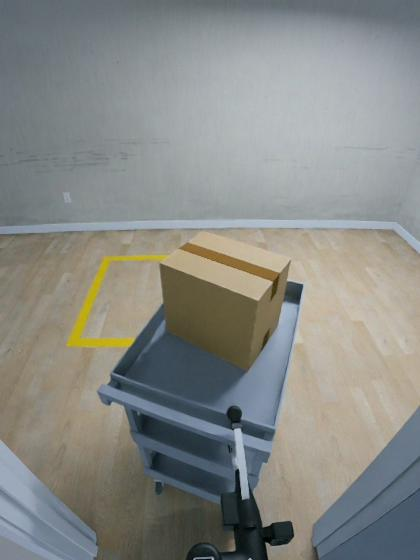

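Request:
move --blocking false --r2 '{"joints":{"gripper_m":-0.03}}' --cameras '[]'

Request:
wait --seconds 3 --cameras '[]'

Request:
move --blocking false --r2 '{"base":{"translate_m":0.2},"pace":"slow","contact_limits":{"translate_m":0.4}}' --cameras '[]'

Request:
wait --seconds 5 --cameras '["r2_head_camera"]'

Scene clock: 1729.97 s.
move: r2 moving
r1: as last shown
r1.lidar_m: 5.13 3.04 0.25 0.25 - 0.25 0.36 0.31 0.30 2.12 2.80 3.65
r1.servo_current: wrist_yaw_rad=39(72) wrist_pitch_rad=39(46) wrist_roll_rad=46(65) gripper_m=39(46)
r1.wrist_depth_mm: - 135 1308 521 301 211 172 / - 135 142 480 304 212 173 / - 134 177 492 307 214 174 / 109 135 217 492 310 214 175 / 137 - - 496 312 216 176 / 496 1025 198 500 195 217 176 / 427 504 759 154 297 207 176
r2.base_odometry: x=-4.045 y=-1.248 heading=-2.853
r2.turned_by_wheels: +0.000
r2.turned_by_imu: +0.000
r2.base_tilt: forward=-0.7 right=+0.1
r2.lidar_m: 0.43 0.51 0.48 1.06 2.44 3.39 - 0.33 0.30 0.42 0.42 0.41
r2.base_status: not commanded
r2.joint_positions: lift_m=+0.688 arm_m=+0.000 wrist_yaw_rad=+0.002 wrist_pitch_rad=+0.003 wrist_roll_rad=+1.569 gripper_m=+0.062
r2.joint_status: gripper_m moving
r2.measured_speeds: all 0
r2.motor_effort: lift_m=+18(18) arm_m=-6(6) wheel_0=+8(9) wheel_1=-3(3) wheel_2=+6(7)
r2.servo_current: wrist_yaw_rad=46(52) wrist_pitch_rad=39(46) wrist_roll_rad=52(59) gripper_m=150(156)
r2.contact_limits: translate_m 0.2
r2.hand_pose: x=+0.4596 y=-0.0869 z=+0.8652 quat_wxyz=(+0.708, +0.707, +0.002, -0.001) (m; r2's base frame)
r2.wrist_depth_mm: - - - - - 1708 1182 / - - - 603 415 - - / - - 512 169 168 218 220 / - 459 442 158 158 - - / - - 488 170 237 - - / - - 195 179 191 715 - / - - - 112 278 1921 -
pictures: none
No camera images: "cameras" was empty.

Scene clock: 1731.60 s.
earlier move: r2 done
r1.base_odometry: x=-1.967 y=-0.207 heading=-2.440
r1.turned_by_wheels: +0.000
r1.turned_by_imu: +0.000
r1.base_tilt: forward=-1.6 right=+1.3
r1.lidar_m: 5.13 3.03 0.25 0.26 - 0.25 0.36 0.32 0.31 2.14 2.81 3.69
r1.base_status: not commanded
r1.joint_positions: lift_m=+0.124 arm_m=+0.000 wrist_yaw_rad=+3.196 wrist_pitch_rad=+0.002 wrist_roll_rad=+0.000 gripper_m=+0.056
r1.joint_status: not commanded
r1.measured_speeds: all 0
r1.motor_effort: lift_m=+19(20) arm_m=+4(4) wheel_0=-2(2) wheel_1=-1(1) wheel_2=-1(1)
r1.servo_current: wrist_yaw_rad=52(72) wrist_pitch_rad=46(46) wrist_roll_rad=46(65) gripper_m=46(46)
r1.hand_pose: x=-0.1219 y=+0.0715 z=+0.3019 quat_wxyz=(-0.027, -0.001, +0.000, +1.000) (m; r1's base frame)
r1.wrist_depth_mm: - 135 1308 521 300 210 172 / - 135 143 480 304 212 173 / - 135 177 484 307 214 174 / 109 135 216 492 309 214 176 / 137 - - 496 312 216 176 / 500 1008 195 500 194 216 176 / 427 508 759 154 297 208 176
r2.base_odometry: x=-4.045 y=-1.248 heading=-2.853
r2.turned_by_wheels: -0.001
r2.turned_by_imu: +0.000
r2.base_tilt: forward=-0.7 right=+0.0
r2.lidar_m: 0.38 0.49 0.49 1.07 2.47 3.40 - 0.33 0.31 0.43 0.41 0.43
r2.base_status: not commanded
r2.joint_positions: lift_m=+0.688 arm_m=+0.000 wrist_yaw_rad=+0.002 wrist_pitch_rad=+0.003 wrist_roll_rad=+1.569 gripper_m=-0.029
r2.joint_status: all done
r2.measured_speeds: all 0
r2.motor_effort: lift_m=+18(18) arm_m=-6(6) wheel_0=+3(9) wheel_1=-3(4) wheel_2=+3(7)
r2.servo_current: wrist_yaw_rad=52(59) wrist_pitch_rad=46(52) wrist_roll_rad=39(59) gripper_m=104(319)
r2.contact_limits: translate_m 0.2
r2.hand_pose: x=+0.4596 y=-0.0869 z=+0.8652 quat_wxyz=(+0.708, +0.707, +0.002, -0.001) (m; r2's base frame)
r2.wrist_depth_mm: - - - - - 1708 1205 / - - - - 345 - - / - - 508 184 165 206 208 / - 439 436 142 142 - - / - - 480 152 224 - - / - - 185 166 179 707 - / - - - 112 - 1756 -
wait: 1.63 of 3 s (r2 has come to rest)
pictures: none
No camera images: "cameras" was empty.

Scene clock: 1732.10 s.
move: r2 moving
r1: as last shown
r1.lidar_m: 5.13 3.04 0.25 0.25 - 0.25 0.36 0.31 0.30 2.17 2.81 3.68
r1.motor_effort: lift_m=+19(19) arm_m=+4(4) wheel_0=-1(2) wheel_1=-1(1) wheel_2=-1(1)
r1.servo_current: wrist_yaw_rad=46(52) wrist_pitch_rad=39(46) wrist_roll_rad=59(59) gripper_m=46(46)
r1.wrist_depth_mm: - 135 1336 521 300 211 172 / - 135 142 480 304 211 173 / - 134 177 488 307 213 174 / 109 136 216 496 310 214 175 / 137 - - 496 312 216 176 / 496 621 194 500 194 216 176 / 430 512 768 154 297 208 177
r2.base_odometry: x=-4.057 y=-1.251 heading=-2.853
r2.turned_by_wheels: +0.000
r2.turned_by_imu: +0.000
r2.base_tilt: forward=-0.7 right=+0.1
r2.lidar_m: 0.41 0.49 0.48 1.03 2.45 3.39 - 0.33 0.30 0.41 0.43 0.45
r2.base_status: translate_m moving
r2.joint_positions: lift_m=+0.688 arm_m=+0.000 wrist_yaw_rad=+0.001 wrist_pitch_rad=+0.003 wrist_roll_rad=+1.569 gripper_m=-0.029
r2.joint_status: not commanded
r2.measured_speeds: translate_m=+0.049 strafe_m=+0.000 rotate_rad=+0.001 lift_m=+0.000 arm_m=+0.000 wrist_yaw_rad=+0.000 wrist_pitch_rad=+0.000 wrist_roll_rad=+0.000
r2.motor_effort: lift_m=+18(18) arm_m=-4(6) wheel_0=+8(11) wheel_1=+6(7) wheel_2=-10(14)
r2.servo_current: wrist_yaw_rad=39(52) wrist_pitch_rad=46(46) wrist_roll_rad=33(59) gripper_m=91(111)
r2.contact_limits: translate_m 0.4
r2.hand_pose: x=+0.4595 y=-0.0870 z=+0.8652 quat_wxyz=(+0.708, +0.707, +0.002, -0.001) (m; r2's base frame)
r2.wrist_depth_mm: - - - - - 1756 1182 / - - - - 347 - - / - - 508 186 165 206 208 / - 442 433 142 143 - - / - - 477 152 224 - - / - - 185 163 179 715 - / - - - 112 - 1708 -
pictures: none
No camera images: "cameras" was empty.

Scene clock: 1734.90 s.
earlier move: r2 done
r1.base_odometry: x=-1.967 y=-0.207 heading=-2.440
r1.turned_by_wheels: +0.000
r1.turned_by_imu: +0.000
r1.base_tilt: forward=-1.6 right=+1.3
r1.lidar_m: 5.13 3.03 0.25 0.25 - 0.25 0.38 0.44 0.51 2.14 2.77 3.70
r1.base_status: not commanded
r1.joint_positions: lift_m=+0.124 arm_m=+0.000 wrist_yaw_rad=+3.196 wrist_pitch_rad=+0.002 wrist_roll_rad=+0.000 gripper_m=+0.056
r1.joint_status: not commanded
r1.measured_speeds: all 0
r1.motor_effort: lift_m=+19(19) arm_m=+4(4) wheel_0=-1(3) wheel_1=-1(1) wheel_2=-1(1)
r1.servo_current: wrist_yaw_rad=46(72) wrist_pitch_rad=39(46) wrist_roll_rad=46(72) gripper_m=39(52)
r1.hand_pose: x=-0.1219 y=+0.0715 z=+0.3019 quat_wxyz=(-0.027, -0.001, +0.000, +1.000) (m; r1's base frame)
r1.wrist_depth_mm: - 135 1499 521 300 211 172 / - 135 143 480 304 212 173 / - 135 177 484 307 214 174 / 109 135 216 492 309 214 175 / 228 831 1708 496 312 216 176 / 544 615 198 500 195 217 176 / 530 569 759 154 297 207 176
r2.base_odometry: x=-4.237 y=-1.304 heading=-2.854
r2.turned_by_wheels: +0.000
r2.turned_by_imu: +0.000
r2.base_tilt: forward=-0.7 right=+0.1
r2.lidar_m: 0.43 0.51 0.44 0.43 2.45 3.39 - 0.46 0.46 0.38 0.44 0.43
r2.base_status: done
r2.joint_positions: lift_m=+0.688 arm_m=+0.000 wrist_yaw_rad=-0.001 wrist_pitch_rad=+0.003 wrist_roll_rad=+1.569 gripper_m=-0.029
r2.joint_status: not commanded
r2.measured_speeds: all 0
r2.motor_effort: lift_m=+18(18) arm_m=-4(6) wheel_0=+2(11) wheel_1=+4(8) wheel_2=-9(14)
r2.servo_current: wrist_yaw_rad=59(59) wrist_pitch_rad=39(52) wrist_roll_rad=46(59) gripper_m=98(111)
r2.contact_limits: translate_m 0.4
r2.hand_pose: x=+0.4593 y=-0.0876 z=+0.8652 quat_wxyz=(+0.708, +0.707, +0.001, -0.001) (m; r2's base frame)
r2.wrist_depth_mm: - - - - - 1708 1182 / - - - - 421 - - / - 525 477 179 163 200 204 / - 439 430 138 139 - - / - - 492 149 224 - - / - - 185 165 179 707 - / - - - 112 263 1756 -
wait: 2.80 of 5 s (r2 has come to rest)
pictures: r2_head_camera
Images, in order (width x height): r2_head_camera 420x560.

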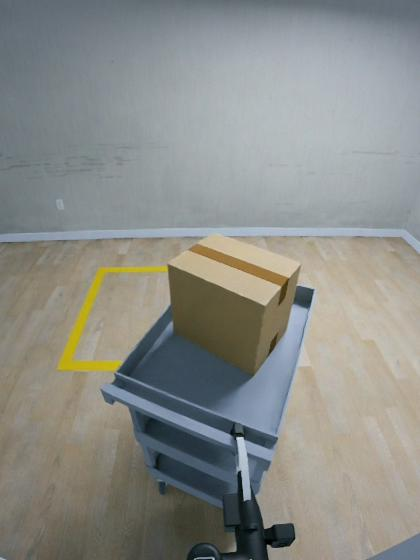

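Request:
move --blocking false --r2 '{"base":{"translate_m":0.16},"pace":"slow","contact_limits":{"translate_m":0.4}}' --cameras '[]'

Request:
wait --seconds 5 --cameras '[]'

Request:
move --blocking false --r2 '{"base":{"strafe_m":-0.1},"pace":"slow","contact_limits":{"strafe_m":0.4}}' --cameras '[]'

Request:
wait --seconds 5 --cameras '["r2_head_camera"]'

Scene clock: 1743.67 s.
move: r2 moving
r1: as last shown
r1.lidar_m: 5.15 3.01 0.25 0.25 - 0.25 0.39 0.45 0.54 2.13 2.80 3.72
r1.motor_effort: lift_m=+19(20) arm_m=+4(4) wheel_0=-2(2) wheel_1=-1(1) wheel_2=-1(1)
r1.servo_current: wrist_yaw_rad=78(78) wrist_pitch_rad=46(52) wrist_roll_rad=52(59) gripper_m=39(46)
r1.wrist_depth_mm: - 135 1464 521 300 211 172 / - 135 143 477 304 212 173 / - 135 177 488 306 213 174 / 109 135 216 496 310 215 175 / 228 768 1708 496 312 216 176 / 549 615 198 500 195 216 176 / 535 569 759 154 297 207 176
r2.base_odometry: x=-4.249 y=-1.308 heading=-2.854
r2.turned_by_wheels: +0.000
r2.turned_by_imu: +0.000
r2.base_tilt: forward=-0.7 right=+0.0
r2.lidar_m: 0.44 0.52 0.42 0.40 2.44 3.38 0.64 0.46 0.46 0.38 0.45 0.43
r2.base_status: translate_m moving
r2.joint_positions: lift_m=+0.688 arm_m=+0.000 wrist_yaw_rad=-0.001 wrist_pitch_rad=+0.003 wrist_roll_rad=+1.569 gripper_m=-0.029
r2.joint_status: not commanded
r2.measured_speeds: translate_m=+0.048 strafe_m=+0.001 rotate_rad=-0.002 lift_m=+0.000 arm_m=+0.000 wrist_yaw_rad=+0.000 wrist_pitch_rad=+0.000 wrist_roll_rad=+0.000
r2.motor_effort: lift_m=+18(18) arm_m=-5(5) wheel_0=+4(10) wheel_1=+7(8) wheel_2=-13(15)
r2.servo_current: wrist_yaw_rad=46(59) wrist_pitch_rad=46(46) wrist_roll_rad=52(52) gripper_m=98(98)
r2.contact_limits: translate_m 0.4
r2.hand_pose: x=+0.4592 y=-0.0878 z=+0.8652 quat_wxyz=(+0.708, +0.707, +0.001, -0.002) (m; r2's base frame)
r2.wrist_depth_mm: - - - - - 1661 1160 / - - - - 418 - - / - 525 473 178 163 201 202 / - 439 430 138 138 - - / - - 496 148 223 - - / - - 186 165 179 699 - / - - - 112 264 1756 -
pictures: none
No camera images: "cameras" was empty.

Scene clock: 1746.03 s.
earlier move: r2 done
r1.base_odometry: x=-1.967 y=-0.207 heading=-2.440
r1.turned_by_wheels: +0.000
r1.turned_by_imu: +0.000
r1.base_tilt: forward=-1.6 right=+1.3
r1.lidar_m: 5.13 3.03 0.25 0.25 - 0.25 0.37 0.58 1.05 2.14 2.80 3.68
r1.base_status: not commanded
r1.joint_positions: lift_m=+0.124 arm_m=+0.000 wrist_yaw_rad=+3.196 wrist_pitch_rad=+0.002 wrist_roll_rad=+0.000 gripper_m=+0.056
r1.joint_status: not commanded
r1.measured_speeds: all 0
r1.motor_effort: lift_m=+19(20) arm_m=+4(4) wheel_0=-2(2) wheel_1=-1(1) wheel_2=-1(1)
r1.servo_current: wrist_yaw_rad=65(78) wrist_pitch_rad=46(52) wrist_roll_rad=46(72) gripper_m=39(46)
r1.hand_pose: x=-0.1219 y=+0.0715 z=+0.3019 quat_wxyz=(-0.027, -0.001, +0.000, +1.000) (m; r1's base frame)
r1.wrist_depth_mm: - 135 1618 521 301 211 172 / - 135 143 480 303 211 173 / - 135 177 484 307 214 175 / 109 135 216 492 310 214 175 / 228 778 1708 496 312 216 176 / 654 707 194 500 194 216 176 / 661 676 759 154 297 207 176
r2.base_odometry: x=-4.390 y=-1.350 heading=-2.854
r2.turned_by_wheels: +0.000
r2.turned_by_imu: +0.000
r2.base_tilt: forward=-0.7 right=+0.1
r2.lidar_m: 0.43 0.54 2.43 0.40 2.49 3.34 0.71 0.58 0.43 0.39 2.46 0.41
r2.base_status: done
r2.joint_positions: lift_m=+0.688 arm_m=+0.000 wrist_yaw_rad=-0.002 wrist_pitch_rad=+0.003 wrist_roll_rad=+1.569 gripper_m=-0.029
r2.joint_status: not commanded
r2.measured_speeds: all 0
r2.motor_effort: lift_m=+18(18) arm_m=-4(5) wheel_0=+1(10) wheel_1=+5(8) wheel_2=-9(15)
r2.servo_current: wrist_yaw_rad=39(59) wrist_pitch_rad=39(46) wrist_roll_rad=52(65) gripper_m=91(104)
r2.contact_limits: translate_m 0.4
r2.hand_pose: x=+0.4592 y=-0.0879 z=+0.8652 quat_wxyz=(+0.708, +0.707, +0.001, -0.002) (m; r2's base frame)
r2.wrist_depth_mm: - - - - - 1808 1182 / - - 564 569 289 - - / - 466 452 174 161 198 200 / - 449 439 135 132 - - / - - 508 145 223 788 - / - - 185 163 179 699 - / - - - 112 - 1756 -
wait: 2.37 of 5 s (r2 has come to rest)
pictures: none
No camera images: "cameras" was empty.

Scene clock: 1746.53 s.
move: r2 moving
r1: as last shown
r1.lidar_m: 5.14 3.04 0.25 0.25 - 0.25 0.35 0.58 1.02 2.15 2.80 3.69
r1.motor_effort: lift_m=+20(20) arm_m=+4(4) wheel_0=-1(2) wheel_1=-1(1) wheel_2=-1(1)
r1.servo_current: wrist_yaw_rad=72(72) wrist_pitch_rad=39(46) wrist_roll_rad=65(65) gripper_m=46(46)
r1.wrist_depth_mm: - 135 1618 521 300 211 172 / - 135 143 480 304 212 173 / - 135 177 484 307 215 174 / 109 136 216 496 310 214 175 / 227 759 1708 496 314 216 176 / 647 699 194 504 195 216 176 / 654 676 750 154 296 208 176
r2.base_odometry: x=-4.394 y=-1.336 heading=-2.853
r2.turned_by_wheels: +0.000
r2.turned_by_imu: +0.000
r2.base_tilt: forward=-0.7 right=+0.0
r2.lidar_m: 0.43 0.51 2.45 0.39 2.50 3.39 0.67 0.58 0.38 0.39 2.43 0.43
r2.base_status: strafe_m moving
r2.joint_positions: lift_m=+0.688 arm_m=+0.000 wrist_yaw_rad=+0.000 wrist_pitch_rad=+0.003 wrist_roll_rad=+1.569 gripper_m=-0.029
r2.joint_status: not commanded
r2.measured_speeds: translate_m=+0.000 strafe_m=-0.057 rotate_rad=+0.002 lift_m=+0.000 arm_m=+0.000 wrist_yaw_rad=+0.028 wrist_pitch_rad=+0.000 wrist_roll_rad=+0.000
r2.motor_effort: lift_m=+18(18) arm_m=-4(5) wheel_0=+11(14) wheel_1=-5(7) wheel_2=+0(7)
r2.servo_current: wrist_yaw_rad=46(65) wrist_pitch_rad=46(52) wrist_roll_rad=39(59) gripper_m=98(104)
r2.contact_limits: strafe_m 0.4
r2.hand_pose: x=+0.4593 y=-0.0874 z=+0.8652 quat_wxyz=(+0.708, +0.707, +0.001, -0.001) (m; r2's base frame)
r2.wrist_depth_mm: - - - - - 1863 - / - - 554 554 290 - - / - 459 442 180 179 198 196 / - 452 436 132 133 - - / - - 508 142 221 768 - / - - 186 162 179 683 - / - - - 112 264 1808 -
pictures: none
No camera images: "cameras" was empty.

Scene clock: 1748.20 s.
earlier move: r2 done
r1.base_odometry: x=-1.967 y=-0.207 heading=-2.440
r1.turned_by_wheels: +0.000
r1.turned_by_imu: +0.000
r1.base_tilt: forward=-1.6 right=+1.3
r1.lidar_m: 5.14 3.05 0.25 0.26 - 0.25 0.34 0.54 1.05 2.13 2.81 3.71
r1.base_status: not commanded
r1.joint_positions: lift_m=+0.124 arm_m=+0.000 wrist_yaw_rad=+3.196 wrist_pitch_rad=+0.002 wrist_roll_rad=+0.000 gripper_m=+0.056
r1.joint_status: not commanded
r1.measured_speeds: all 0
r1.motor_effort: lift_m=+19(20) arm_m=+4(4) wheel_0=-1(2) wheel_1=-1(1) wheel_2=-1(1)
r1.servo_current: wrist_yaw_rad=39(72) wrist_pitch_rad=39(52) wrist_roll_rad=33(65) gripper_m=33(52)
r1.hand_pose: x=-0.1219 y=+0.0715 z=+0.3019 quat_wxyz=(-0.027, -0.001, +0.000, +1.000) (m; r1's base frame)
r1.wrist_depth_mm: - 135 1576 477 300 211 172 / - 135 143 480 303 211 173 / - 135 177 488 307 213 174 / 109 135 217 492 310 215 176 / 229 732 976 492 312 216 176 / 647 654 198 500 194 216 176 / 640 647 768 154 297 207 176
r2.base_odometry: x=-4.418 y=-1.254 heading=-2.854
r2.turned_by_wheels: +0.000
r2.turned_by_imu: +0.000
r2.base_tilt: forward=-0.7 right=+0.1
r2.lidar_m: 0.39 0.47 2.52 0.50 2.52 3.51 0.56 0.53 0.30 0.30 2.36 0.44
r2.base_status: done
r2.joint_positions: lift_m=+0.688 arm_m=+0.000 wrist_yaw_rad=+0.005 wrist_pitch_rad=+0.004 wrist_roll_rad=+1.569 gripper_m=-0.029
r2.joint_status: not commanded
r2.measured_speeds: all 0
r2.motor_effort: lift_m=+18(18) arm_m=-4(5) wheel_0=+7(18) wheel_1=-5(8) wheel_2=+0(7)
r2.servo_current: wrist_yaw_rad=39(65) wrist_pitch_rad=39(52) wrist_roll_rad=46(59) gripper_m=98(104)
r2.contact_limits: strafe_m 0.4
r2.hand_pose: x=+0.4597 y=-0.0861 z=+0.8651 quat_wxyz=(+0.708, +0.707, +0.003, +0.000) (m; r2's base frame)
r2.wrist_depth_mm: - - - - - 1708 1205 / - - - 732 - - - / - - 517 195 196 206 208 / - 439 433 143 142 - - / - - 473 153 225 - - / - - 185 167 179 732 - / - - - 112 254 1808 -
wait: 1.67 of 5 s (r2 has come to rest)
pictures: r2_head_camera
Images, in order (width x height): r2_head_camera 420x560.

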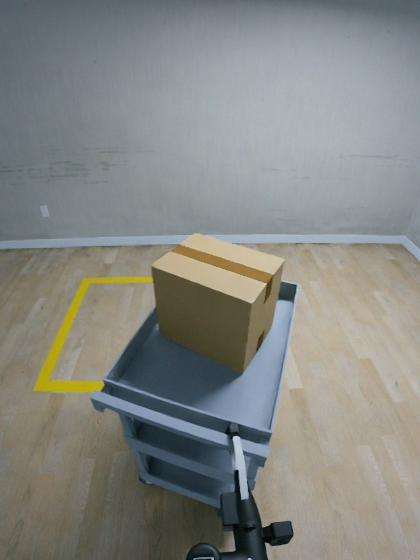

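Request:
move --blocking false --r2 '{"base":{"translate_m":0.16},"pace":"slow","contact_limits":{"translate_m":0.4}}' --cameras '[]'

Request:
wait --seconds 5 --cameras '[]'

Request:
move --blocking false --r2 '{"base":{"strafe_m":-0.25},"pace":"slow","contact_limits":{"strafe_m":0.4}}' --cameras '[]'

Request:
wait --seconds 6 --cameras '["r2_head_camera"]'

Scene clock: 1774.40 s.
move: r2 moving
r1: as last shown
r1.base_tilt: forward=-1.6 right=+1.2
r1.lidar_m: 5.11 3.04 0.25 0.25 - 0.25 0.39 0.57 1.04 2.13 2.77 3.71
r1.motor_effort: lift_m=+19(19) arm_m=+4(4) wheel_0=-1(2) wheel_1=-1(1) wheel_2=-1(1)
r1.servo_current: wrist_yaw_rad=46(59) wrist_pitch_rad=39(46) wrist_roll_rad=59(59) gripper_m=33(46)
r1.wrist_depth_mm: - 135 264 525 301 211 172 / - 135 143 480 303 212 173 / - 134 177 484 307 214 174 / 109 136 216 492 310 214 175 / 229 741 960 492 312 216 176 / 661 676 198 504 194 216 176 / 647 668 759 154 297 208 176
r2.base_odometry: x=-4.430 y=-1.257 heading=-2.854
r2.turned_by_wheels: +0.000
r2.turned_by_imu: +0.000
r2.base_tilt: forward=-0.7 right=+0.1
r2.lidar_m: 0.41 0.49 2.55 0.49 2.57 3.52 0.59 0.52 0.30 0.31 2.33 0.44
r2.base_status: translate_m moving
r2.joint_positions: lift_m=+0.688 arm_m=+0.000 wrist_yaw_rad=+0.000 wrist_pitch_rad=+0.004 wrist_roll_rad=+1.569 gripper_m=-0.029
r2.joint_status: not commanded
r2.measured_speeds: translate_m=+0.047 strafe_m=-0.001 rotate_rad=-0.004 lift_m=+0.000 arm_m=+0.000 wrist_yaw_rad=-0.037 wrist_pitch_rad=+0.000 wrist_roll_rad=+0.000
r2.motor_effort: lift_m=+18(18) arm_m=-4(5) wheel_0=+7(9) wheel_1=+6(6) wheel_2=-13(13)
r2.servo_current: wrist_yaw_rad=39(59) wrist_pitch_rad=46(46) wrist_roll_rad=39(52) gripper_m=98(104)
r2.contact_limits: translate_m 0.4
r2.hand_pose: x=+0.4593 y=-0.0874 z=+0.8651 quat_wxyz=(+0.708, +0.707, +0.001, -0.001) (m; r2's base frame)
r2.wrist_depth_mm: - - - - - 1708 1182 / - - - - - 1708 1205 / - - 549 197 171 209 213 / - 442 436 146 147 - - / - - 466 156 224 - - / - - 185 167 179 778 - / - - - 112 - 1708 -
pictures: none
No camera images: "cameras" was empty.

Scene clock: 1776.77 s.
earlier move: r2 done
r1.base_odometry: x=-1.967 y=-0.207 heading=-2.440
r1.turned_by_wheels: +0.000
r1.turned_by_imu: +0.000
r1.base_tilt: forward=-1.6 right=+1.3
r1.lidar_m: 5.13 3.01 0.25 0.25 - 0.25 0.39 0.72 1.04 2.14 2.80 3.66
r1.base_status: not commanded
r1.joint_positions: lift_m=+0.124 arm_m=+0.000 wrist_yaw_rad=+3.196 wrist_pitch_rad=+0.002 wrist_roll_rad=+0.000 gripper_m=+0.056
r1.joint_status: not commanded
r1.measured_speeds: all 0
r1.motor_effort: lift_m=+19(19) arm_m=+4(4) wheel_0=-2(3) wheel_1=-1(1) wheel_2=-1(1)
r1.servo_current: wrist_yaw_rad=52(78) wrist_pitch_rad=39(52) wrist_roll_rad=52(72) gripper_m=46(46)
r1.hand_pose: x=-0.1219 y=+0.0715 z=+0.3019 quat_wxyz=(-0.027, -0.001, +0.000, +1.000) (m; r1's base frame)
r1.wrist_depth_mm: - 135 1661 521 301 211 172 / - 135 142 477 304 211 173 / - 135 177 488 307 213 175 / 109 135 216 492 310 214 175 / 137 831 904 496 312 216 176 / 878 809 198 504 195 216 176 / - 809 759 154 297 208 177
r2.base_odometry: x=-4.571 y=-1.299 heading=-2.854
r2.turned_by_wheels: +0.000
r2.turned_by_imu: -0.001
r2.base_tilt: forward=-0.7 right=+0.1
r2.lidar_m: 0.41 0.49 2.52 0.53 0.52 3.55 0.71 0.47 0.35 0.41 2.37 0.43
r2.base_status: done
r2.joint_positions: lift_m=+0.688 arm_m=+0.000 wrist_yaw_rad=-0.005 wrist_pitch_rad=+0.004 wrist_roll_rad=+1.569 gripper_m=-0.029
r2.joint_status: not commanded
r2.measured_speeds: all 0
r2.motor_effort: lift_m=+18(18) arm_m=-3(5) wheel_0=+1(9) wheel_1=+3(8) wheel_2=-9(16)
r2.servo_current: wrist_yaw_rad=52(65) wrist_pitch_rad=46(52) wrist_roll_rad=46(65) gripper_m=91(104)
r2.contact_limits: translate_m 0.4
r2.hand_pose: x=+0.4589 y=-0.0888 z=+0.8651 quat_wxyz=(+0.708, +0.707, +0.000, -0.003) (m; r2's base frame)
r2.wrist_depth_mm: - - - - - 1708 1182 / - - - - - - 1182 / - - 530 151 150 207 210 / - 439 436 145 147 - - / - - 469 156 226 - - / - - 185 166 180 741 - / - - - 112 - 1756 -
wait: 2.37 of 5 s (r2 has come to rest)
pictures: none
No camera images: "cameras" was empty.

Scene clock: 1777.27 s.
move: r2 moving
r1: as last shown
r1.lidar_m: 5.14 3.03 0.25 0.25 - 0.25 0.38 0.69 1.03 2.19 2.80 3.69
r1.motor_effort: lift_m=+19(19) arm_m=+4(4) wheel_0=-2(2) wheel_1=-1(1) wheel_2=-1(1)
r1.servo_current: wrist_yaw_rad=59(72) wrist_pitch_rad=39(46) wrist_roll_rad=59(65) gripper_m=39(46)
r1.wrist_depth_mm: - 135 1661 517 301 211 172 / - 135 143 484 304 211 173 / - 134 176 488 307 214 174 / 109 135 216 496 310 214 175 / 137 831 878 496 312 216 176 / 1025 809 198 500 195 216 176 / - 820 759 154 297 208 176
r2.base_odometry: x=-4.575 y=-1.286 heading=-2.854
r2.turned_by_wheels: +0.000
r2.turned_by_imu: +0.001
r2.base_tilt: forward=-0.6 right=+0.0
r2.lidar_m: 0.41 0.46 2.52 0.53 0.54 3.52 0.70 0.45 0.34 0.42 2.35 0.43
r2.base_status: strafe_m moving
r2.joint_positions: lift_m=+0.688 arm_m=+0.000 wrist_yaw_rad=-0.003 wrist_pitch_rad=+0.004 wrist_roll_rad=+1.569 gripper_m=-0.029
r2.joint_status: not commanded
r2.measured_speeds: translate_m=+0.000 strafe_m=-0.055 rotate_rad=+0.000 lift_m=+0.000 arm_m=+0.000 wrist_yaw_rad=+0.011 wrist_pitch_rad=+0.000 wrist_roll_rad=+0.000
r2.motor_effort: lift_m=+18(18) arm_m=-4(4) wheel_0=+11(11) wheel_1=-6(8) wheel_2=+0(8)
r2.servo_current: wrist_yaw_rad=46(52) wrist_pitch_rad=39(46) wrist_roll_rad=52(59) gripper_m=98(104)
r2.contact_limits: strafe_m 0.4
r2.hand_pose: x=+0.4591 y=-0.0882 z=+0.8651 quat_wxyz=(+0.708, +0.707, +0.000, -0.002) (m; r2's base frame)
r2.wrist_depth_mm: - - - - - 1708 1182 / - - - - - - - / - - 521 182 161 208 211 / - 439 430 144 145 - - / - - 473 155 224 - - / - - 185 166 178 741 - / - - - 112 - 1756 -
pictures: none
No camera images: "cameras" was empty.

Scene clock: 1780.03 s.
earlier move: r2 contact_stop
r1.base_odometry: x=-1.967 y=-0.207 heading=-2.440
r1.turned_by_wheels: +0.000
r1.turned_by_imu: +0.000
r1.base_tilt: forward=-1.6 right=+1.3
r1.lidar_m: 5.12 3.01 0.25 0.25 - 0.25 0.39 0.75 1.04 2.16 2.81 3.71
r1.base_status: not commanded
r1.joint_positions: lift_m=+0.124 arm_m=+0.000 wrist_yaw_rad=+3.196 wrist_pitch_rad=+0.002 wrist_roll_rad=+0.000 gripper_m=+0.056
r1.joint_status: not commanded
r1.measured_speeds: all 0
r1.motor_effort: lift_m=+19(19) arm_m=+4(4) wheel_0=-2(2) wheel_1=-1(1) wheel_2=-1(1)
r1.servo_current: wrist_yaw_rad=52(78) wrist_pitch_rad=39(52) wrist_roll_rad=52(72) gripper_m=46(46)
r1.hand_pose: x=-0.1219 y=+0.0715 z=+0.3019 quat_wxyz=(-0.027, -0.001, +0.000, +1.000) (m; r1's base frame)
r1.wrist_depth_mm: - 135 904 521 301 211 172 / - 135 143 530 304 211 173 / - 135 177 488 307 214 174 / 109 136 216 496 310 215 175 / 137 - 946 500 310 216 176 / 1229 1118 198 504 194 216 176 / - 809 768 154 297 208 176
r2.base_odometry: x=-4.639 y=-1.103 heading=-2.890
r2.turned_by_wheels: -0.037
r2.turned_by_imu: -0.041
r2.base_tilt: forward=-0.7 right=+0.0
r2.lidar_m: 0.38 0.37 2.77 0.71 0.72 3.67 0.66 0.26 0.25 0.41 2.12 0.45
r2.base_status: strafe_m contact_stop (by the wheels' count: -0.208 of -0.250)
r2.joint_positions: lift_m=+0.688 arm_m=+0.000 wrist_yaw_rad=+0.001 wrist_pitch_rad=+0.004 wrist_roll_rad=+1.569 gripper_m=-0.029
r2.joint_status: not commanded
r2.measured_speeds: all 0
r2.on_its_own: the wheels are slack since a contact_stop
r2.motor_effort: lift_m=+19(19) arm_m=-1(4) wheel_0=+0(27) wheel_1=+0(29) wheel_2=+0(8)
r2.servo_current: wrist_yaw_rad=59(59) wrist_pitch_rad=46(52) wrist_roll_rad=46(65) gripper_m=98(104)
r2.contact_limits: strafe_m 0.4
r2.hand_pose: x=+0.4594 y=-0.0870 z=+0.8650 quat_wxyz=(+0.708, +0.707, +0.002, -0.001) (m; r2's base frame)
r2.wrist_depth_mm: - - - - - 1661 1160 / - - - - - 1708 1182 / - - - - - 1618 1205 / - - - 169 231 237 237 / - - 480 171 232 - - / - 439 185 171 179 - - / - 462 452 112 234 - -
wait: 2.77 of 6 s (r2 has come to rest)
pictures: r2_head_camera
Images, in order (width x height): r2_head_camera 420x560.

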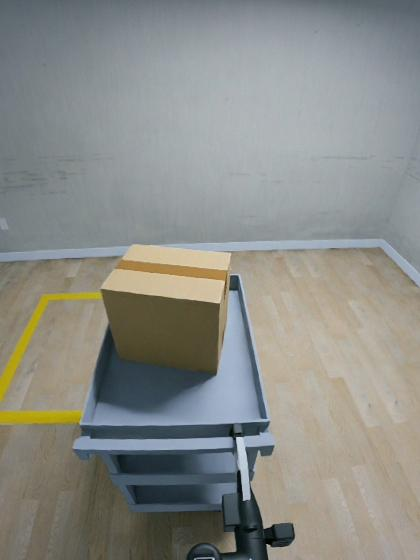

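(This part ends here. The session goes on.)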